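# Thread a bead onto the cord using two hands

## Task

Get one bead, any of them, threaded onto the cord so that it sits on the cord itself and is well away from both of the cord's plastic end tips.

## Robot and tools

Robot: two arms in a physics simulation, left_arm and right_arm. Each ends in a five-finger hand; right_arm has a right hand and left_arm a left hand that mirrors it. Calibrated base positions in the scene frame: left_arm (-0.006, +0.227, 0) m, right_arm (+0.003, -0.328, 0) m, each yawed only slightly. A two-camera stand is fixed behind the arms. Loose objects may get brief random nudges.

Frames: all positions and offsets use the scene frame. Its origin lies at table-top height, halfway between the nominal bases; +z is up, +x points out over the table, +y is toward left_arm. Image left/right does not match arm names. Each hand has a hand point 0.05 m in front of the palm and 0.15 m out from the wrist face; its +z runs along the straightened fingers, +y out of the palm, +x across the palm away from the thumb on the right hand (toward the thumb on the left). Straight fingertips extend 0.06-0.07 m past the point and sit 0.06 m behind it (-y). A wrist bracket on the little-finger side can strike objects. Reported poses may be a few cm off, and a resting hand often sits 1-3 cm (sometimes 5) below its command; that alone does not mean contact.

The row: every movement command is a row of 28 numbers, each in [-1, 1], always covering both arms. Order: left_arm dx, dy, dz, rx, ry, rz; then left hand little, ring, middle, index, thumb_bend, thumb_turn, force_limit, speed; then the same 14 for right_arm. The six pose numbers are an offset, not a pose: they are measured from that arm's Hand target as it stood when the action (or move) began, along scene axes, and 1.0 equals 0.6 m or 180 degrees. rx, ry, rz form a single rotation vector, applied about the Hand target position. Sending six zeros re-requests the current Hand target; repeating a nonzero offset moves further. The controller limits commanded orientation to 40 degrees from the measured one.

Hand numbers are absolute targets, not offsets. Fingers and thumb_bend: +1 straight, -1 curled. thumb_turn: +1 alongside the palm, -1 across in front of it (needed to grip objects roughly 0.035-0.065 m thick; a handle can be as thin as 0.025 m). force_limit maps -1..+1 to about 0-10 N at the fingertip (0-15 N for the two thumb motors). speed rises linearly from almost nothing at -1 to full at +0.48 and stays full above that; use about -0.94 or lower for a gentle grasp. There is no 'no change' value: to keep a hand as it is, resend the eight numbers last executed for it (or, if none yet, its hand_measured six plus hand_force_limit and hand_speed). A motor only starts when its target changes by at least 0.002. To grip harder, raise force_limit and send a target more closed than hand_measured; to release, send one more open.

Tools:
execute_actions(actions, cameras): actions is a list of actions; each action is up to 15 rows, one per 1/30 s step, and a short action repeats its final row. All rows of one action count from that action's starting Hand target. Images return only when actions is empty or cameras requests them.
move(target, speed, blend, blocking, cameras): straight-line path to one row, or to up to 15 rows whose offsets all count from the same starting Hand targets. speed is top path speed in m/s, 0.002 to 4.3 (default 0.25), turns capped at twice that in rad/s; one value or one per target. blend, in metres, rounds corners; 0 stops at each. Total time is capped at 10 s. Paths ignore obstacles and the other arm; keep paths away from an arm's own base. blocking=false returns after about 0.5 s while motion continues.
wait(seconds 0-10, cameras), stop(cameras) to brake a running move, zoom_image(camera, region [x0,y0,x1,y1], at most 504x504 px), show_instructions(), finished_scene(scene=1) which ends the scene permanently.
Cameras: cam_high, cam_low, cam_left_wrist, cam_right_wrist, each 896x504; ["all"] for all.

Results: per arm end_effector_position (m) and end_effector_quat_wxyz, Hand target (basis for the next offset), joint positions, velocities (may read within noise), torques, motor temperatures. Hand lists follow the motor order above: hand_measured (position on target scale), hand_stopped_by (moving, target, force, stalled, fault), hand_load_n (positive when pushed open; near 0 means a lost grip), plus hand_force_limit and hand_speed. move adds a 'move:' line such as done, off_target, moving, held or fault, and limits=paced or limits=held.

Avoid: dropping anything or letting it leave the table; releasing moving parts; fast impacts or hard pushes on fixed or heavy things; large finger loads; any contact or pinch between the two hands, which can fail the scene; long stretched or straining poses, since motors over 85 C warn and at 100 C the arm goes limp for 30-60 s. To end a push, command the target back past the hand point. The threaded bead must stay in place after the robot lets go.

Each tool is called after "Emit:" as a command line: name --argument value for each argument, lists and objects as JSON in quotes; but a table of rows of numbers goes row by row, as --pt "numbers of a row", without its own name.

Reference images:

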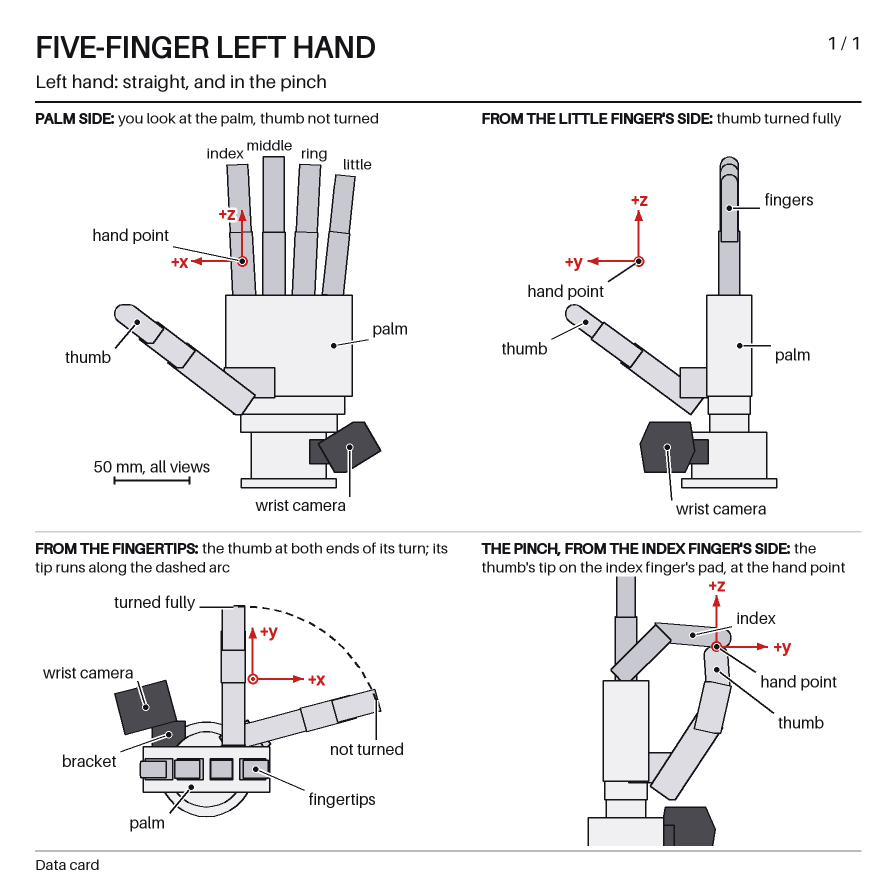

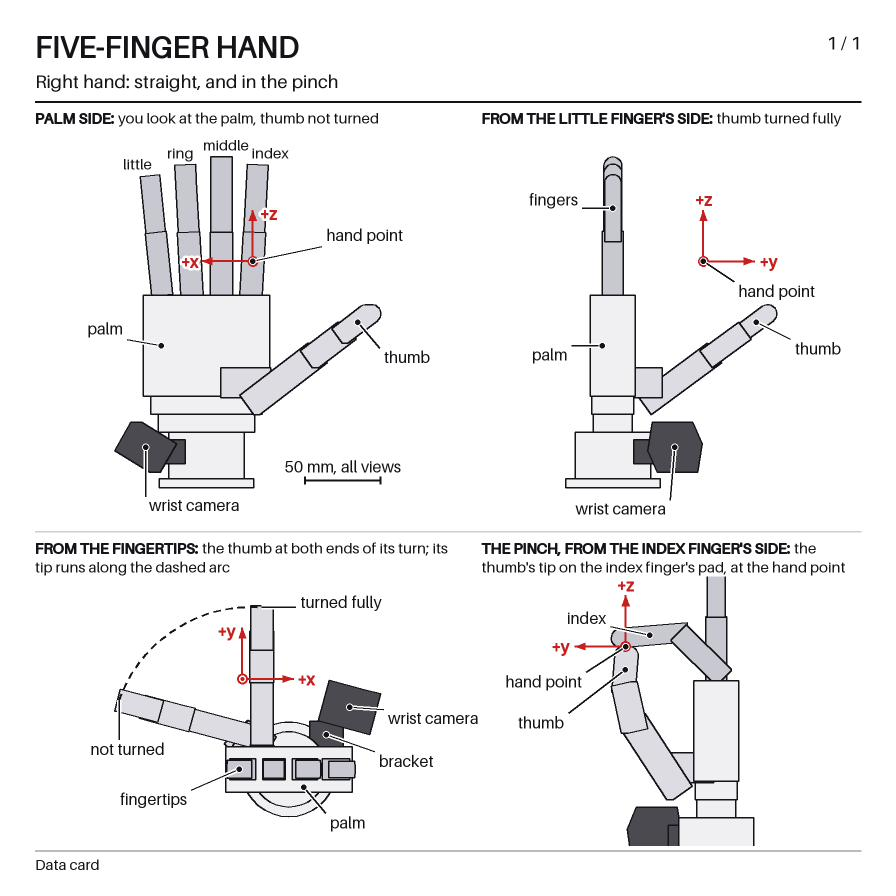

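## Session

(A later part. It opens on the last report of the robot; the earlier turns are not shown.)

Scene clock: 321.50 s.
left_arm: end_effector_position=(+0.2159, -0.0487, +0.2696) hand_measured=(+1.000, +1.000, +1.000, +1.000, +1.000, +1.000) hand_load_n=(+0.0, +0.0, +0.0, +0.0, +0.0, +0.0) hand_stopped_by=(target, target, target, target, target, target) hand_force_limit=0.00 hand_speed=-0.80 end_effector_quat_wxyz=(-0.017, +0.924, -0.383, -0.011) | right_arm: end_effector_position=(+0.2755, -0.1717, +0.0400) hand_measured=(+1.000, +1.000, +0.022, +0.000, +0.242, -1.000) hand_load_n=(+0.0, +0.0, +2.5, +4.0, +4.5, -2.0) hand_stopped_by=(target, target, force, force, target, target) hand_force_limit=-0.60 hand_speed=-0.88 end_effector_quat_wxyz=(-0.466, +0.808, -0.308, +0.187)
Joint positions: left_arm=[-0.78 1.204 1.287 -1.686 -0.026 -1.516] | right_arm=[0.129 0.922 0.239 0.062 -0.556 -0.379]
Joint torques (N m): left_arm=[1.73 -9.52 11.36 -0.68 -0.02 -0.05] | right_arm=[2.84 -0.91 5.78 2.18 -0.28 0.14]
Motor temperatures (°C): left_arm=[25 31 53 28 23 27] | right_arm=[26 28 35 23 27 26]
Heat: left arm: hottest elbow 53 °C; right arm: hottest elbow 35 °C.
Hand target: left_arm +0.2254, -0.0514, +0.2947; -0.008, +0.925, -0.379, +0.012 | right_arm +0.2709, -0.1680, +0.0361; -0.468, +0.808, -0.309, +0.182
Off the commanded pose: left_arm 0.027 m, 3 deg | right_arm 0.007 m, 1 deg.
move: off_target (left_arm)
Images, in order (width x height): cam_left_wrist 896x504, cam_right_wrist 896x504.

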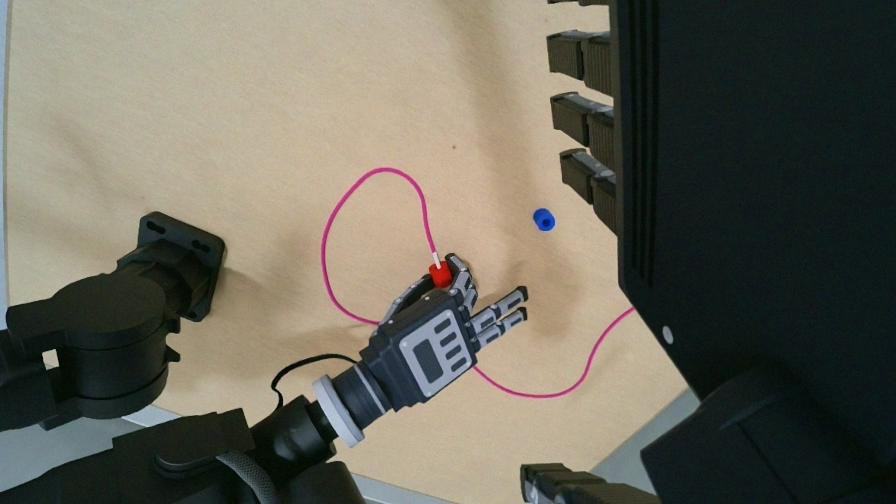

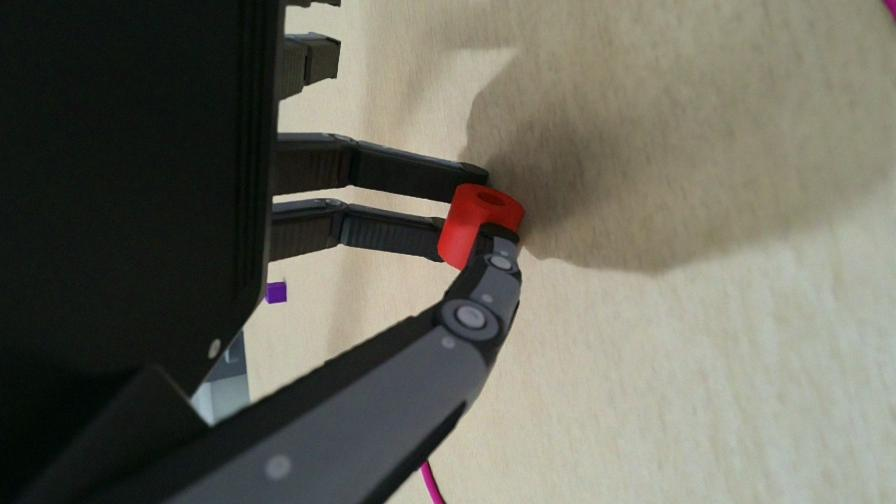

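Emit:
move --target '[0,0,0,0,0,0,1,1,1,1,1,1,0,-0.8, -0.0247,0.0225,0.003,0,0,0,1,1,-0.15,-0.15,0.24,-1,-0.6,-0.88]' --cameras '["cam_left_wrist","cam_right_wrist"]' --speed 0.04

Emit:
zoom_image --camera "cam_right_wrist" --region '[380, 100, 620, 300]'

Emit:
zoom_image --camera "cam_left_wrist" --region '[380, 190, 500, 310]'

Scene clock: 332.67 s.
left_arm: end_effector_position=(+0.2159, -0.0487, +0.2696) hand_measured=(+1.000, +1.000, +1.000, +1.000, +1.000, +1.000) hand_load_n=(+0.0, +0.0, +0.0, +0.0, +0.0, +0.0) hand_stopped_by=(target, target, target, target, target, target) hand_force_limit=0.00 hand_speed=-0.80 end_effector_quat_wxyz=(-0.017, +0.924, -0.383, -0.011) | right_arm: end_effector_position=(+0.2625, -0.1568, +0.0413) hand_measured=(+1.000, +1.000, +0.022, +0.000, +0.242, -1.000) hand_load_n=(+0.0, +0.0, +2.5, +3.5, +4.5, -1.5) hand_stopped_by=(target, target, force, force, target, target) hand_force_limit=-0.60 hand_speed=-0.88 end_effector_quat_wxyz=(-0.467, +0.808, -0.307, +0.188)
Joint positions: left_arm=[-0.78 1.204 1.287 -1.686 -0.026 -1.516] | right_arm=[0.216 0.868 0.215 0.062 -0.486 -0.324]
Joint torques (N m): left_arm=[1.73 -9.47 11.34 -0.69 -0.02 -0.04] | right_arm=[3.08 -1.67 5.9 1.8 -0.22 0.14]
Heat: left arm: hottest elbow 54 °C; right arm: hottest elbow 35 °C.
Hand target: left_arm +0.2254, -0.0514, +0.2947; -0.008, +0.925, -0.379, +0.012 | right_arm +0.2561, -0.1545, +0.0379; -0.468, +0.808, -0.309, +0.182
Off the commanded pose: left_arm 0.027 m, 3 deg | right_arm 0.008 m, 1 deg.
move: off_target (left_arm)
Images, in order (width x height): cam_left_wrist 896x504, cam_right_wrist 896x504.

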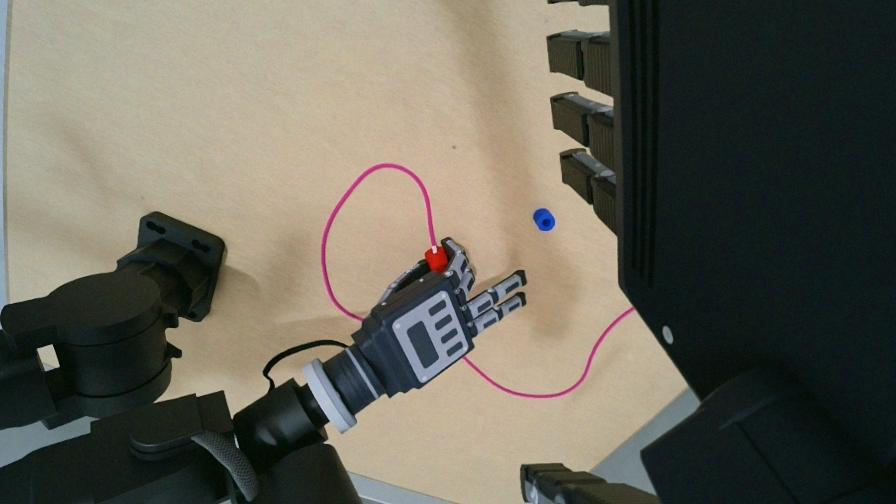

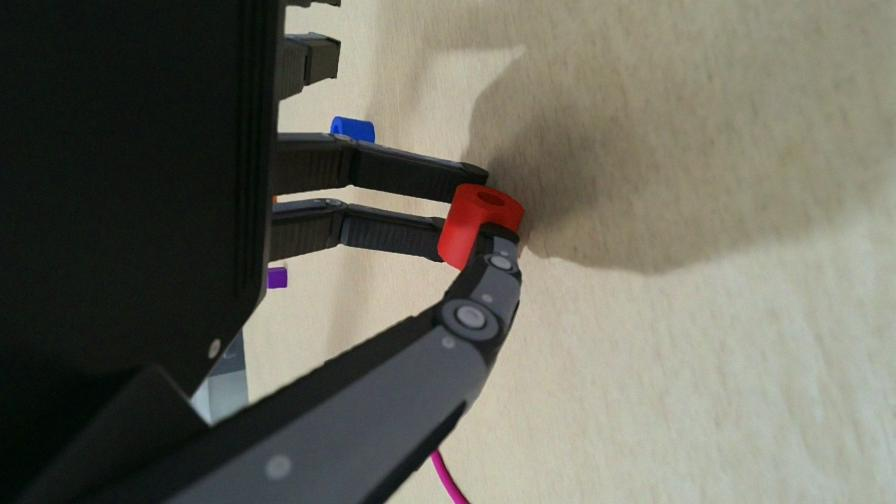

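Scaled by 2.100 from the camera's 896x504 image, which has a finer 1280x720 frame.

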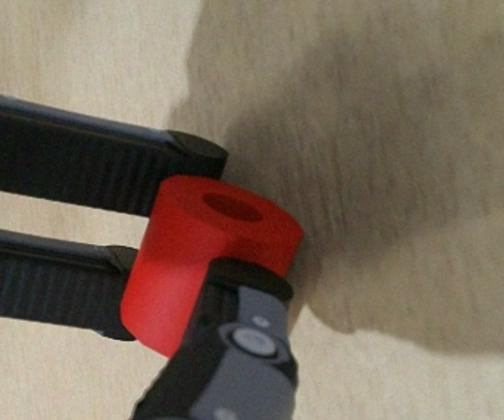

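Scaled by 4.200 from the camera's 896x504 image, which has a finer 1280x720 frame.

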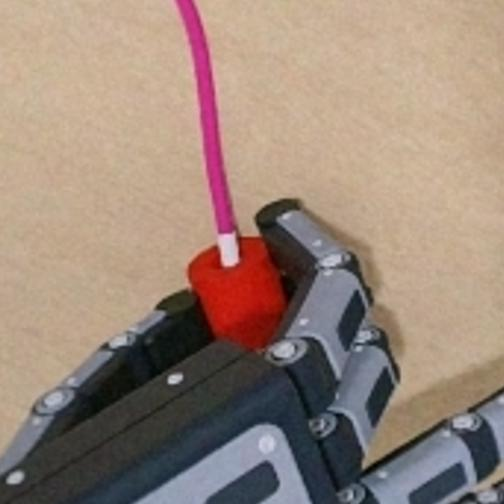

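Emit:
move --target '[0,0,0,0,0,0,1,1,1,1,1,1,0,-0.8, -0.0205,0.0262,0.0,0,0,-0.05,1,1,-0.15,-0.15,0.24,-1,-0.6,-0.88]' --cameras '["cam_left_wrist","cam_right_wrist"]' --speed 0.04

Emit:
zoom_image --camera "cam_right_wrist" --region '[380, 100, 620, 300]'

Emit:
zoom_image --camera "cam_left_wrist" --region '[380, 190, 500, 310]'

Scene clock: 346.67 s.
left_arm: end_effector_position=(+0.2159, -0.0487, +0.2696) hand_measured=(+1.000, +1.000, +1.000, +1.000, +1.000, +1.000) hand_load_n=(+0.0, +0.0, +0.0, +0.0, +0.0, +0.0) hand_stopped_by=(target, target, target, target, target, target) hand_force_limit=0.00 hand_speed=-0.80 end_effector_quat_wxyz=(-0.017, +0.924, -0.383, -0.011) | right_arm: end_effector_position=(+0.2499, -0.1405, +0.0419) hand_measured=(+1.000, +1.000, +0.022, +0.000, +0.242, -1.000) hand_load_n=(+0.0, +0.0, +2.5, +3.5, +4.5, -1.5) hand_stopped_by=(target, target, force, force, target, target) hand_force_limit=-0.60 hand_speed=-0.88 end_effector_quat_wxyz=(-0.450, +0.781, -0.370, +0.223)
Joint positions: left_arm=[-0.78 1.204 1.287 -1.686 -0.026 -1.516] | right_arm=[0.423 0.759 0.17 0.062 -0.176 -0.119]
Joint torques (N m): left_arm=[1.55 -9.64 11.37 -0.77 -0.02 -0.05] | right_arm=[3.14 -0.15 6.08 2.11 -0.05 0.11]
Heat: left arm: hottest elbow 54 °C; right arm: hottest elbow 35 °C.
Hand target: left_arm +0.2254, -0.0514, +0.2947; -0.008, +0.925, -0.379, +0.012 | right_arm +0.2438, -0.1386, +0.0379; -0.452, +0.781, -0.371, +0.218
Off the commanded pose: left_arm 0.027 m, 3 deg | right_arm 0.007 m, 1 deg.
move: off_target (left_arm)
Images, in order (width x height): cam_left_wrist 896x504, cam_right_wrist 896x504.

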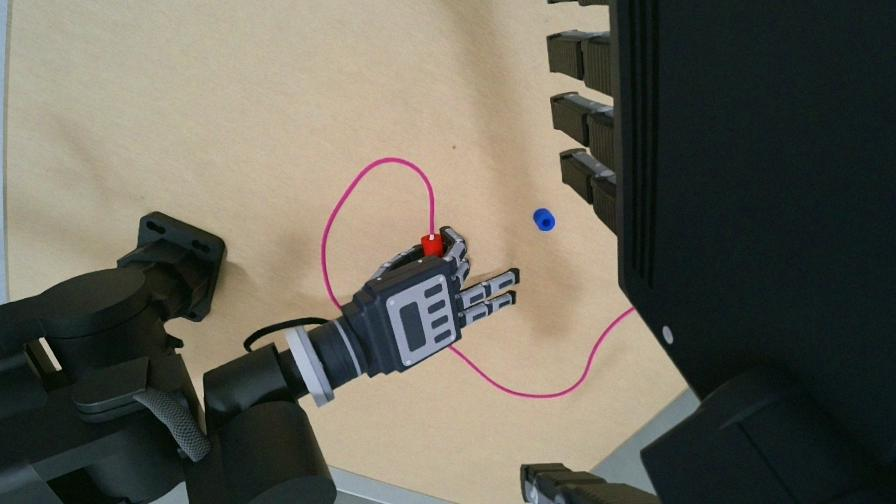

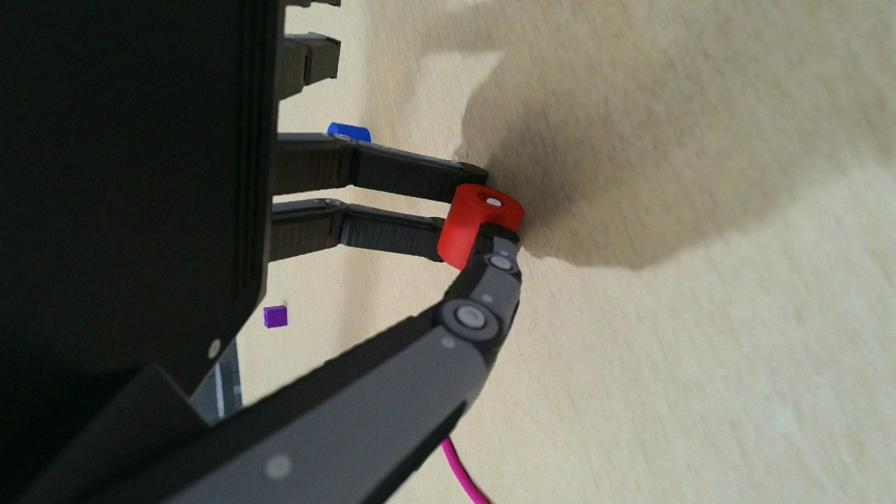

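Scaled by 2.100 from the camera's 896x504 image, which has a finer 1280x720 frame.

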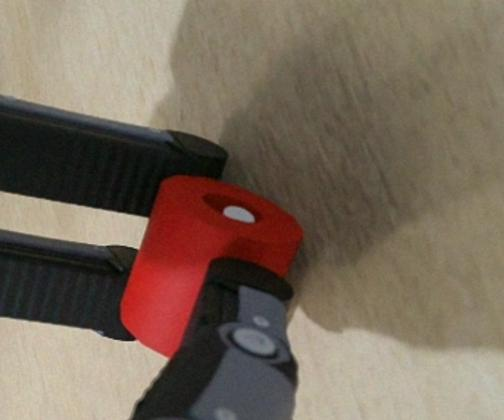

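Scaled by 4.200 from the camera's 896x504 image, which has a finer 1280x720 frame.

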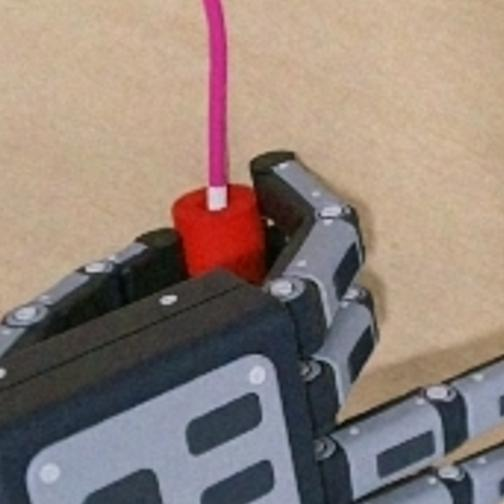

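Emit:
move --target '[-0.097,0,0,0,0,-0.5,-1,-1,-1,1,1,1,0,-0.3, 0,0,0,0,0,0,1,1,-0.15,-0.15,0.24,-1,-0.6,-0.88]' --cameras '["all"]' --speed 0.25

Scene clock: 397.27 s.
left_arm: end_effector_position=(+0.1585, -0.0347, +0.2812) hand_measured=(-1.000, -1.000, -1.000, +1.000, +1.000, +1.000) hand_load_n=(+0.5, +0.0, +0.0, +0.0, +0.0, +0.0) hand_stopped_by=(target, target, target, target, target, target) hand_force_limit=0.00 hand_speed=-0.30 end_effector_quat_wxyz=(-0.009, -0.395, +0.919, +0.011) | right_arm: end_effector_position=(+0.2499, -0.1405, +0.0419) hand_measured=(+1.000, +1.000, +0.022, +0.000, +0.242, -1.000) hand_load_n=(+0.0, +0.0, +2.5, +3.5, +4.5, -2.0) hand_stopped_by=(target, target, force, force, target, target) hand_force_limit=-0.60 hand_speed=-0.88 end_effector_quat_wxyz=(-0.450, +0.781, -0.370, +0.223)
Joint positions: left_arm=[-0.928 1.308 1.396 -1.686 0.011 -0.12] | right_arm=[0.423 0.759 0.17 0.062 -0.175 -0.119]
Joint torques (N m): left_arm=[-0.38 -9.35 11.58 0.35 -0.01 -0.03] | right_arm=[3.31 -0.62 6.05 2.11 -0.05 0.11]
Heat: left arm: hottest elbow 54 °C; right arm: hottest elbow 34 °C.
Hand target: left_arm +0.1671, -0.0514, +0.2948; -0.003, -0.386, +0.922, -0.014 | right_arm +0.2438, -0.1387, +0.0379; -0.452, +0.781, -0.372, +0.218
Off the commanded pose: left_arm 0.023 m, 3 deg | right_arm 0.008 m, 1 deg.
move: off_target (left_arm)

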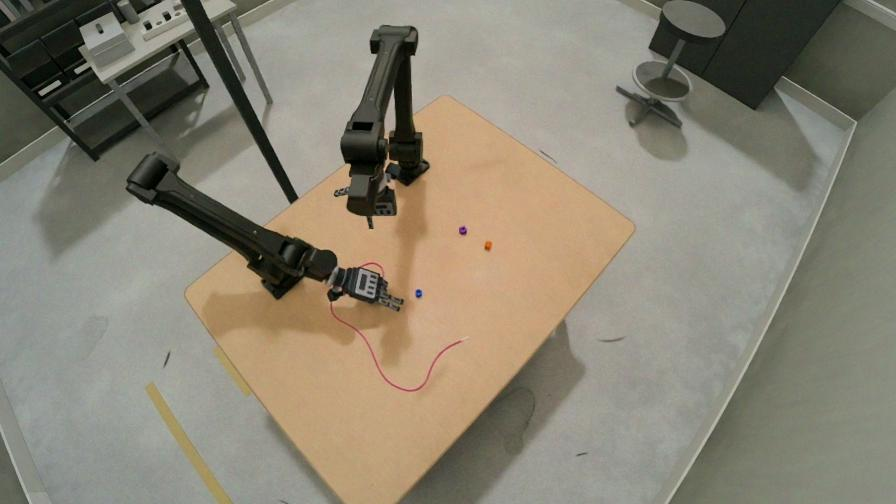

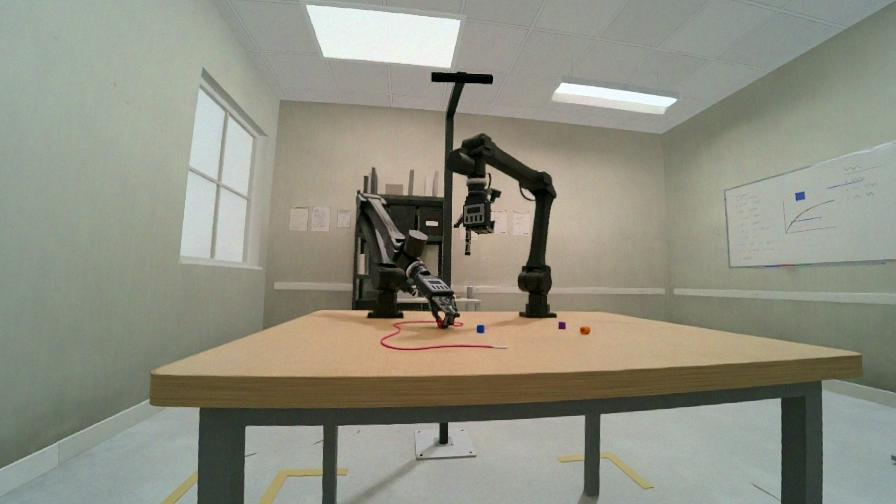

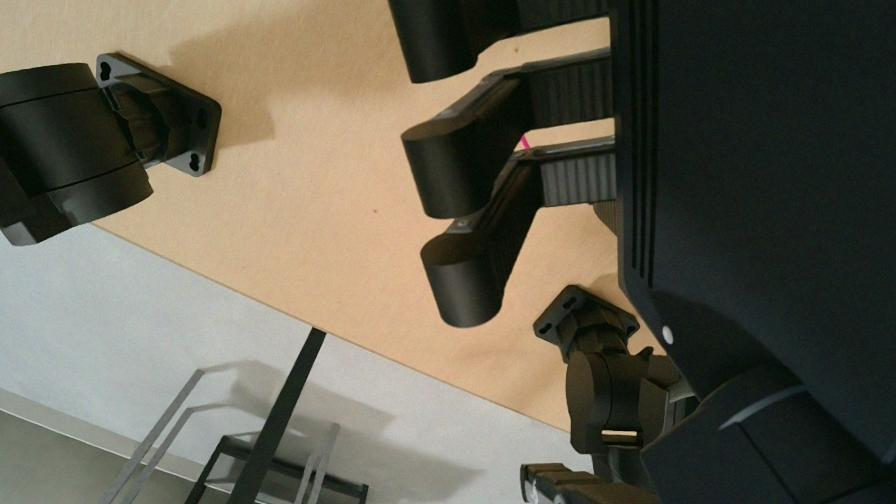

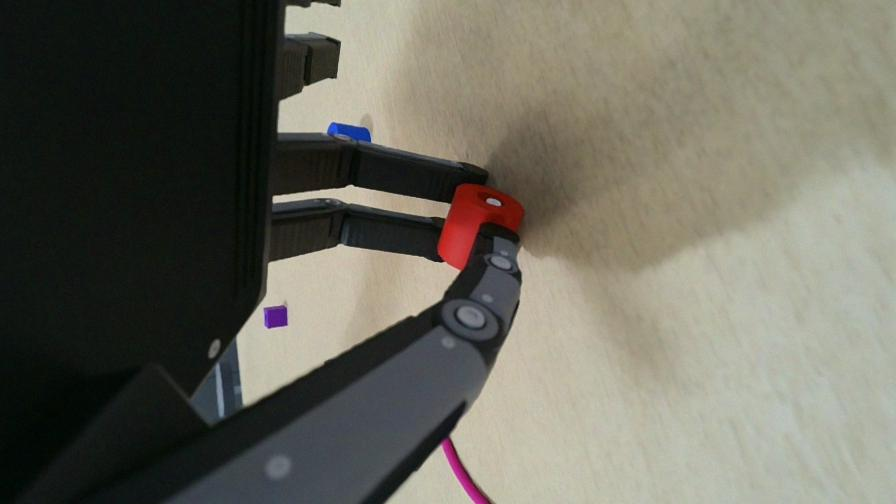

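Emit:
zoom_image --camera "cam_high" --region '[310, 180, 430, 330]'

Emit:
zoom_image --camera "cam_low" --region '[390, 230, 510, 350]'

Emit:
zoom_image --camera "cam_left_wrist" --region '[480, 100, 700, 300]'

Scaled by 3.360 from the camera's 896x504 image, which has a finer 1280x720 frame.

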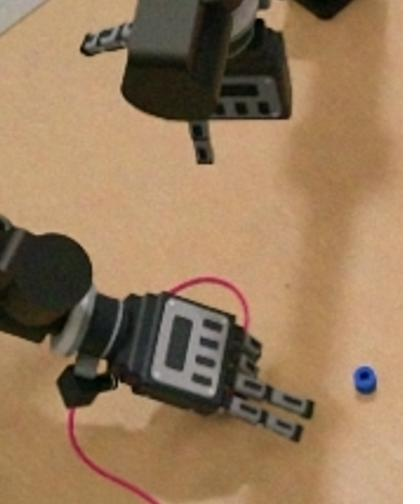

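Scaled by 4.200 from the camera's 896x504 image, which has a finer 1280x720 frame.

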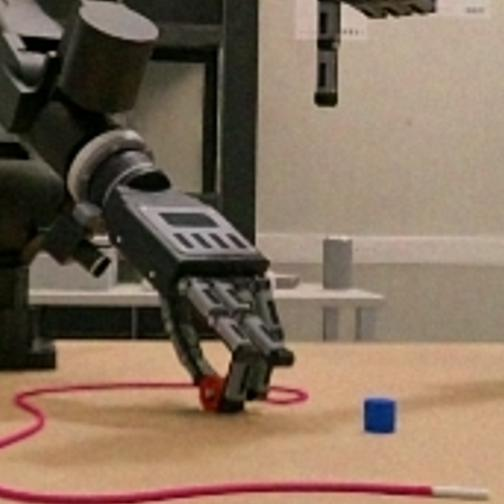

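Scaled by 2.291 from the camera's 896x504 image, which has a finer 1280x720 frame.

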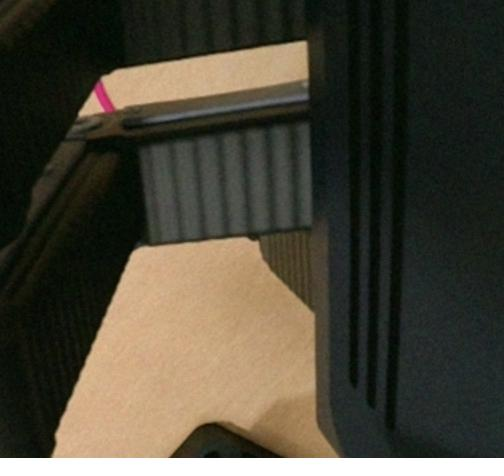

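Emit:
move --target '[0,-0.028,-0.24,0,0,0,-1,-1,-1,1,1,1,0,-0.3, 0,0,0,0,0,0,1,1,-0.15,-0.15,0.24,-1,-0.6,-0.88]' --cameras '["all"]' --speed 0.15

Emit:
zoom_image --camera "cam_high" --region '[310, 200, 430, 320]'

Emit:
zoom_image --camera "cam_low" --region '[400, 250, 500, 350]'

Scene clock: 414.13 s.
left_arm: end_effector_position=(+0.1713, -0.0641, +0.1559) hand_measured=(-1.000, -1.000, -1.000, +1.000, +1.000, +1.000) hand_load_n=(+0.0, +0.0, +0.0, +0.0, +0.0, +0.0) hand_stopped_by=(target, target, target, target, target, target) hand_force_limit=0.00 hand_speed=-0.30 end_effector_quat_wxyz=(-0.002, -0.389, +0.921, -0.014) | right_arm: end_effector_position=(+0.2499, -0.1405, +0.0419) hand_measured=(+1.000, +1.000, +0.022, +0.000, +0.242, -1.000) hand_load_n=(+0.0, +0.0, +2.5, +3.5, +4.5, -2.0) hand_stopped_by=(target, target, force, force, target, target) hand_force_limit=-0.60 hand_speed=-0.88 end_effector_quat_wxyz=(-0.450, +0.781, -0.370, +0.223)
Joint positions: left_arm=[-0.952 1.377 1.139 -1.306 0.012 -0.132] | right_arm=[0.423 0.759 0.17 0.062 -0.175 -0.119]
Joint torques (N m): left_arm=[-0.62 -10.81 6.5 0.57 -0.03 -0.16] | right_arm=[2.84 -0.44 6.08 2.03 -0.04 0.13]
Heat: left arm: hottest elbow 52 °C; right arm: hottest elbow 34 °C.
Hand target: left_arm +0.1671, -0.0683, +0.1507; -0.003, -0.386, +0.922, -0.014 | right_arm +0.2438, -0.1387, +0.0379; -0.452, +0.781, -0.372, +0.218
Off the commanded pose: left_arm 0.008 m, 0 deg | right_arm 0.008 m, 1 deg.
move: done

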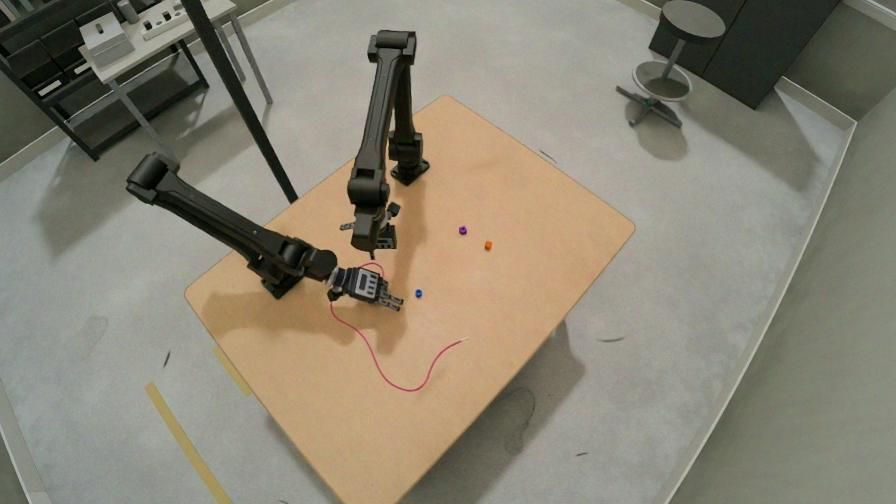

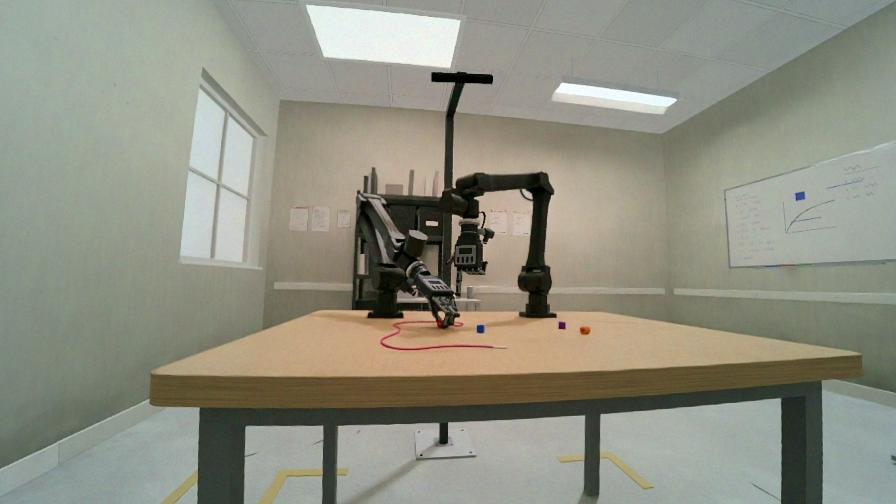

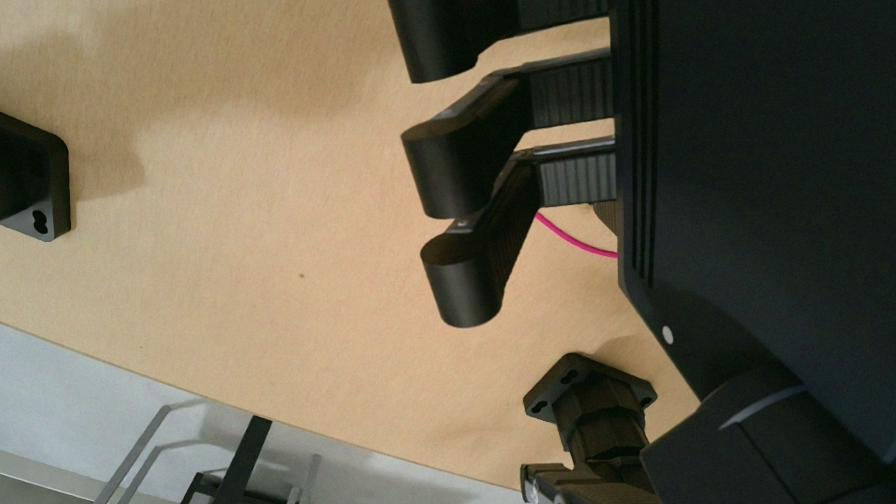

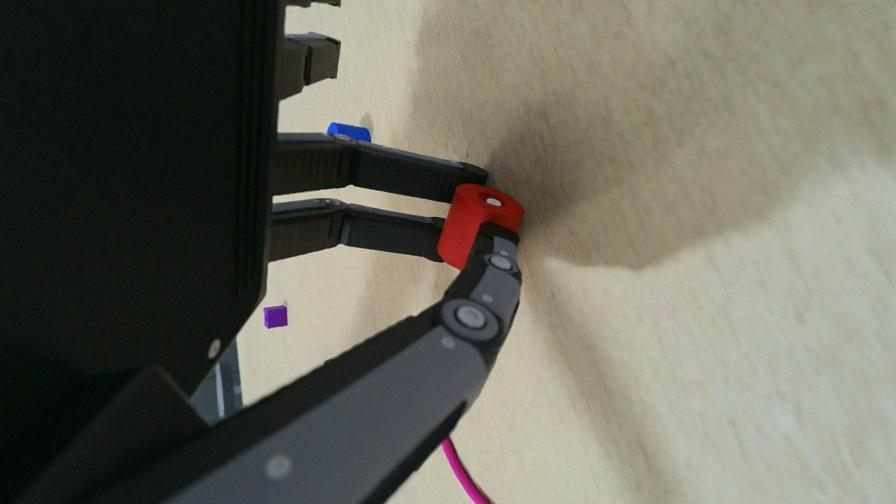

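Scaled by 4.200 from the camera's 896x504 image, which has a finer 1280x720 frame.

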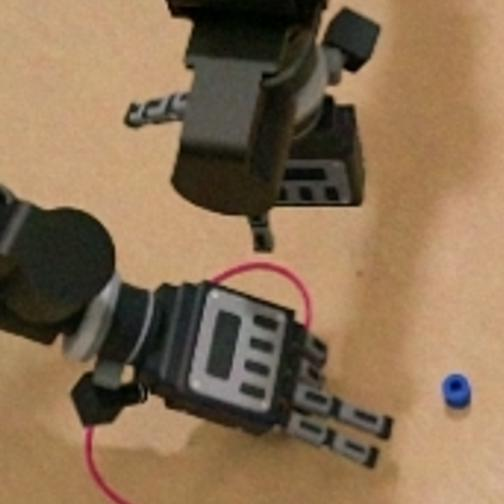

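Scaled by 5.040 from the camera's 896x504 image, which has a finer 1280x720 frame.

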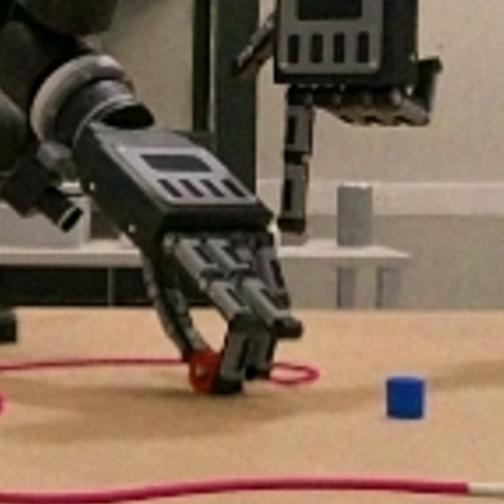

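Emit:
move --target '[0,0.02,-0.08,0,0,0,-1,-1,-1,1,1,1,0,-0.3, 0,0,0,0,0,0,1,1,-0.15,-0.15,0.24,-1,-0.6,-0.88]' --cameras '["cam_high", "cam_low", "cam_left_wrist"]' --speed 0.1

Emit:
zoom_image --camera "cam_high" --region '[340, 240, 400, 300]'

Emit:
zoom_image --camera "cam_low" --region '[420, 280, 490, 340]'

Scene clock: 428.00 s.
left_arm: end_effector_position=(+0.1663, -0.0573, +0.1100) hand_measured=(-1.000, -1.000, -1.000, +1.000, +1.000, +1.000) hand_load_n=(+0.0, +0.0, +0.0, +0.0, +0.0, +0.0) hand_stopped_by=(target, target, target, target, target, target) hand_force_limit=0.00 hand_speed=-0.30 end_effector_quat_wxyz=(-0.001, -0.387, +0.922, -0.017) | right_arm: end_effector_position=(+0.2499, -0.1405, +0.0419) hand_measured=(+1.000, +1.000, +0.022, +0.000, +0.242, -1.000) hand_load_n=(+0.0, +0.0, +2.5, +3.5, +4.5, -2.0) hand_stopped_by=(target, target, force, force, target, target) hand_force_limit=-0.60 hand_speed=-0.88 end_effector_quat_wxyz=(-0.450, +0.781, -0.370, +0.223)
Joint positions: left_arm=[-0.952 1.388 1.024 -1.174 0.012 -0.127] | right_arm=[0.423 0.759 0.17 0.062 -0.175 -0.119]
Joint torques (N m): left_arm=[1.03 -10.17 6.04 0.57 0 -0.04] | right_arm=[2.78 -0.5 6.04 2.11 -0.05 0.13]
Motor temperatures (°C): left_arm=[25 31 48 28 23 26] | right_arm=[26 27 34 23 26 25]
Heat: left arm: hottest elbow 48 °C; right arm: hottest elbow 34 °C.
Hand target: left_arm +0.1671, -0.0563, +0.1027; -0.003, -0.386, +0.922, -0.014 | right_arm +0.2438, -0.1387, +0.0379; -0.452, +0.781, -0.372, +0.218
Off the commanded pose: left_arm 0.007 m, 0 deg | right_arm 0.008 m, 1 deg.
move: done
Images, in order (width x height): cam_high 896x504, cam_low 896x504, cam_left_wrist 896x504.

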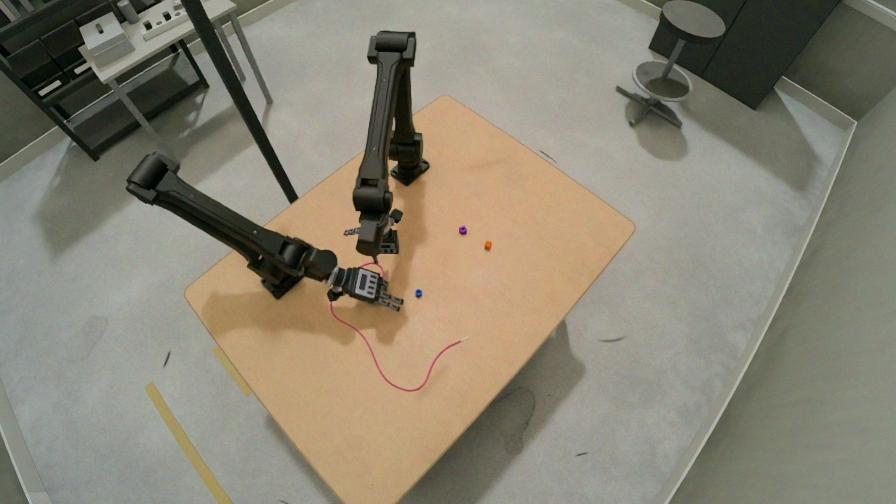

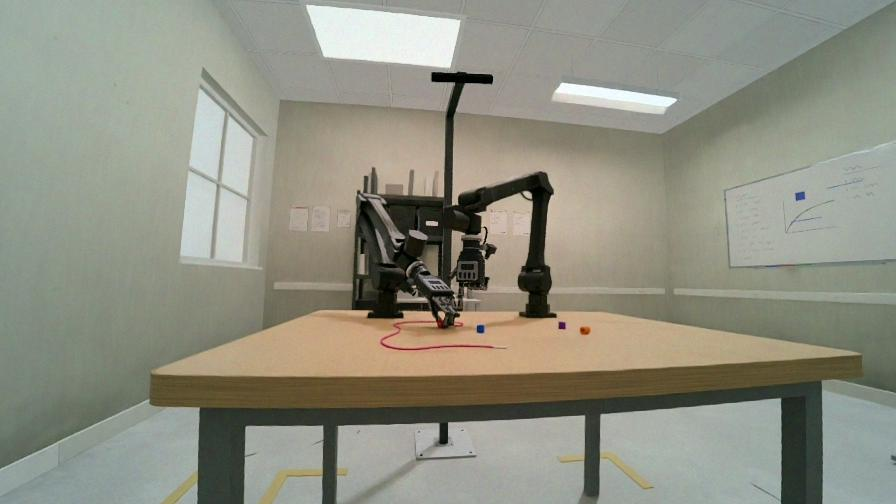

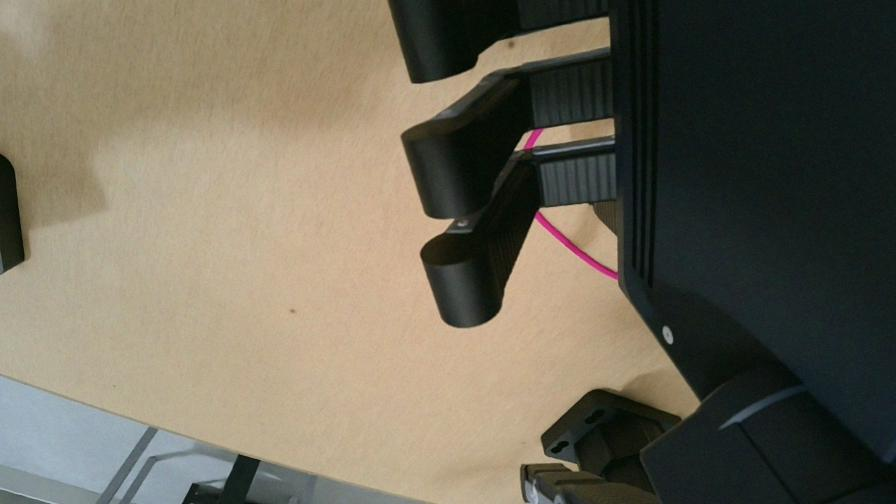

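Scaled by 8.400 from the camera's 896x504 image, which has a finer 1280x720 frame.

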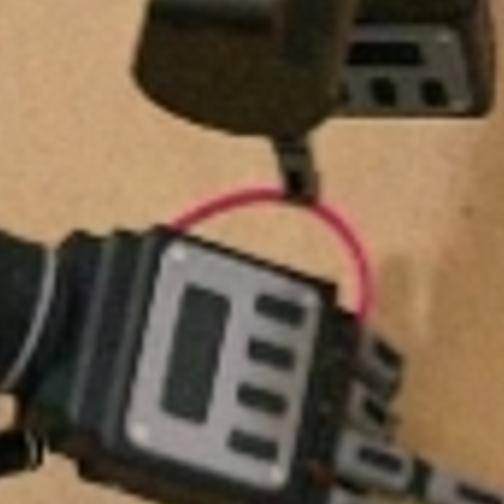

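Scaled by 7.200 from the camera's 896x504 image, which has a finer 1280x720 frame.

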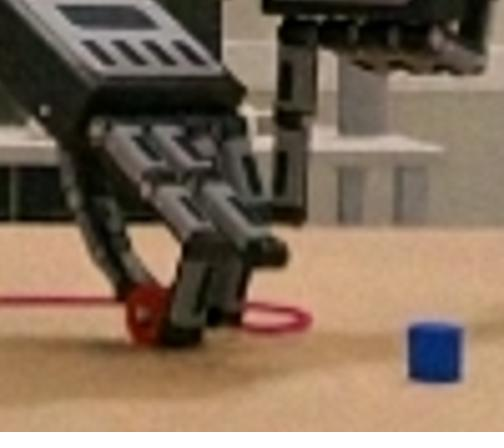

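Emit:
move --target '[0,0.015,-0.04,0,0,0,-1,-1,-1,1,1,1,0,-0.3, 0,0,0,0,0,0,1,1,-0.15,-0.15,0.24,-1,-0.6,-0.88]' --cameras '["cam_high", "cam_low"]' --speed 0.06

Emit:
zoom_image --camera "cam_high" --region '[340, 240, 400, 300]'

Emit:
zoom_image --camera "cam_low" --region '[420, 280, 490, 340]'

Scene clock: 437.80 s.
left_arm: end_effector_position=(+0.1639, -0.0508, +0.0866) hand_measured=(-1.000, -1.000, -1.000, +1.000, +1.000, +1.000) hand_load_n=(+0.0, +0.0, +0.0, +0.0, +0.0, +0.0) hand_stopped_by=(target, target, target, target, target, target) hand_force_limit=0.00 hand_speed=-0.30 end_effector_quat_wxyz=(-0.001, -0.382, +0.924, -0.019) | right_arm: end_effector_position=(+0.2499, -0.1405, +0.0419) hand_measured=(+1.000, +1.000, +0.022, +0.000, +0.242, -1.000) hand_load_n=(+0.0, +0.0, +2.5, +4.0, +4.5, -1.5) hand_stopped_by=(target, target, force, force, target, target) hand_force_limit=-0.60 hand_speed=-0.88 end_effector_quat_wxyz=(-0.450, +0.781, -0.370, +0.223)
Joint positions: left_arm=[-0.948 1.395 0.966 -1.106 0.012 -0.113] | right_arm=[0.423 0.759 0.17 0.062 -0.175 -0.119]
Joint torques (N m): left_arm=[1.85 -9.93 5.85 0.61 0.01 -0.05] | right_arm=[3.08 -0.5 6.05 2.04 -0.05 0.14]
Heat: left arm: hottest elbow 46 °C; right arm: hottest elbow 34 °C.
Hand target: left_arm +0.1671, -0.0473, +0.0788; -0.003, -0.386, +0.922, -0.014 | right_arm +0.2438, -0.1387, +0.0379; -0.452, +0.781, -0.372, +0.218
Off the commanded pose: left_arm 0.009 m, 1 deg | right_arm 0.008 m, 1 deg.
move: done
Images, in order (width x height): cam_high 896x504, cam_low 896x504.

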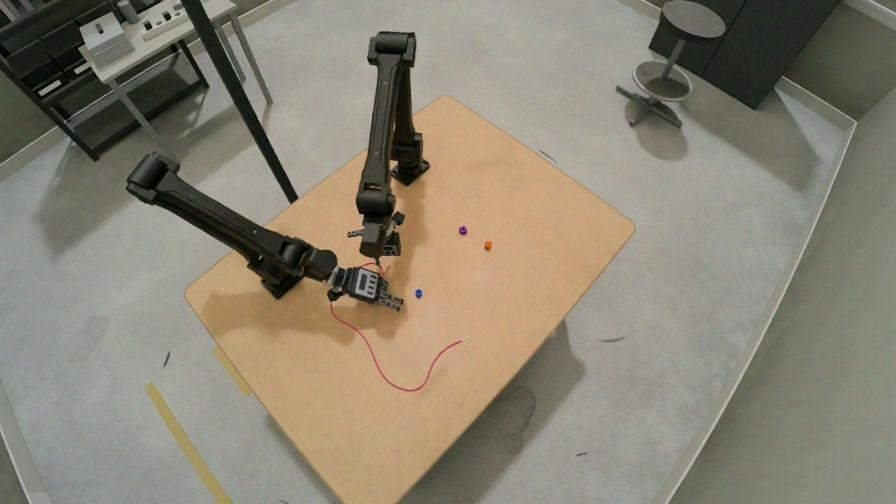

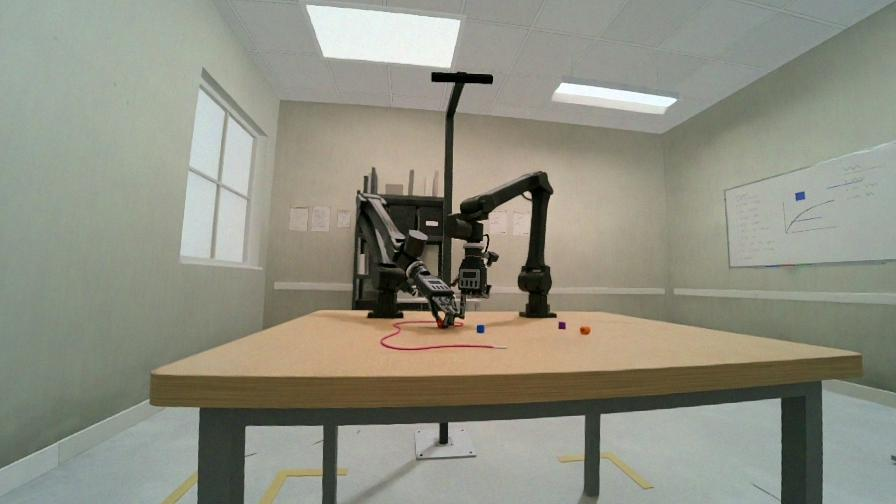

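Scaled by 8.400 from the camera's 896x504 image, which has a finer 1280x720 frame.

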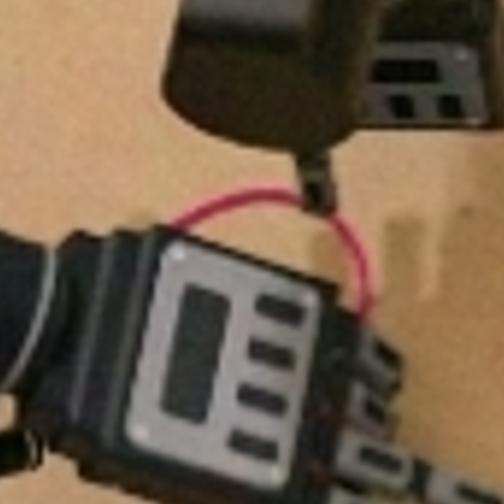

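Scaled by 7.200 from the camera's 896x504 image, which has a finer 1280x720 frame.

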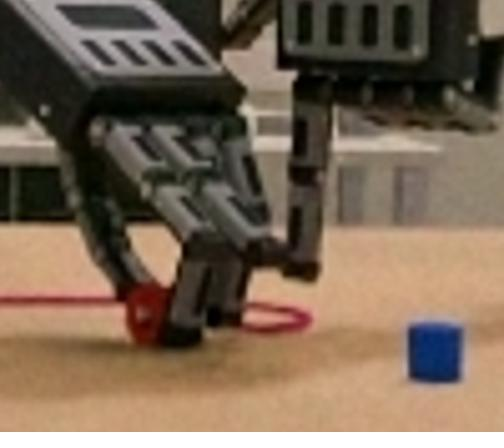

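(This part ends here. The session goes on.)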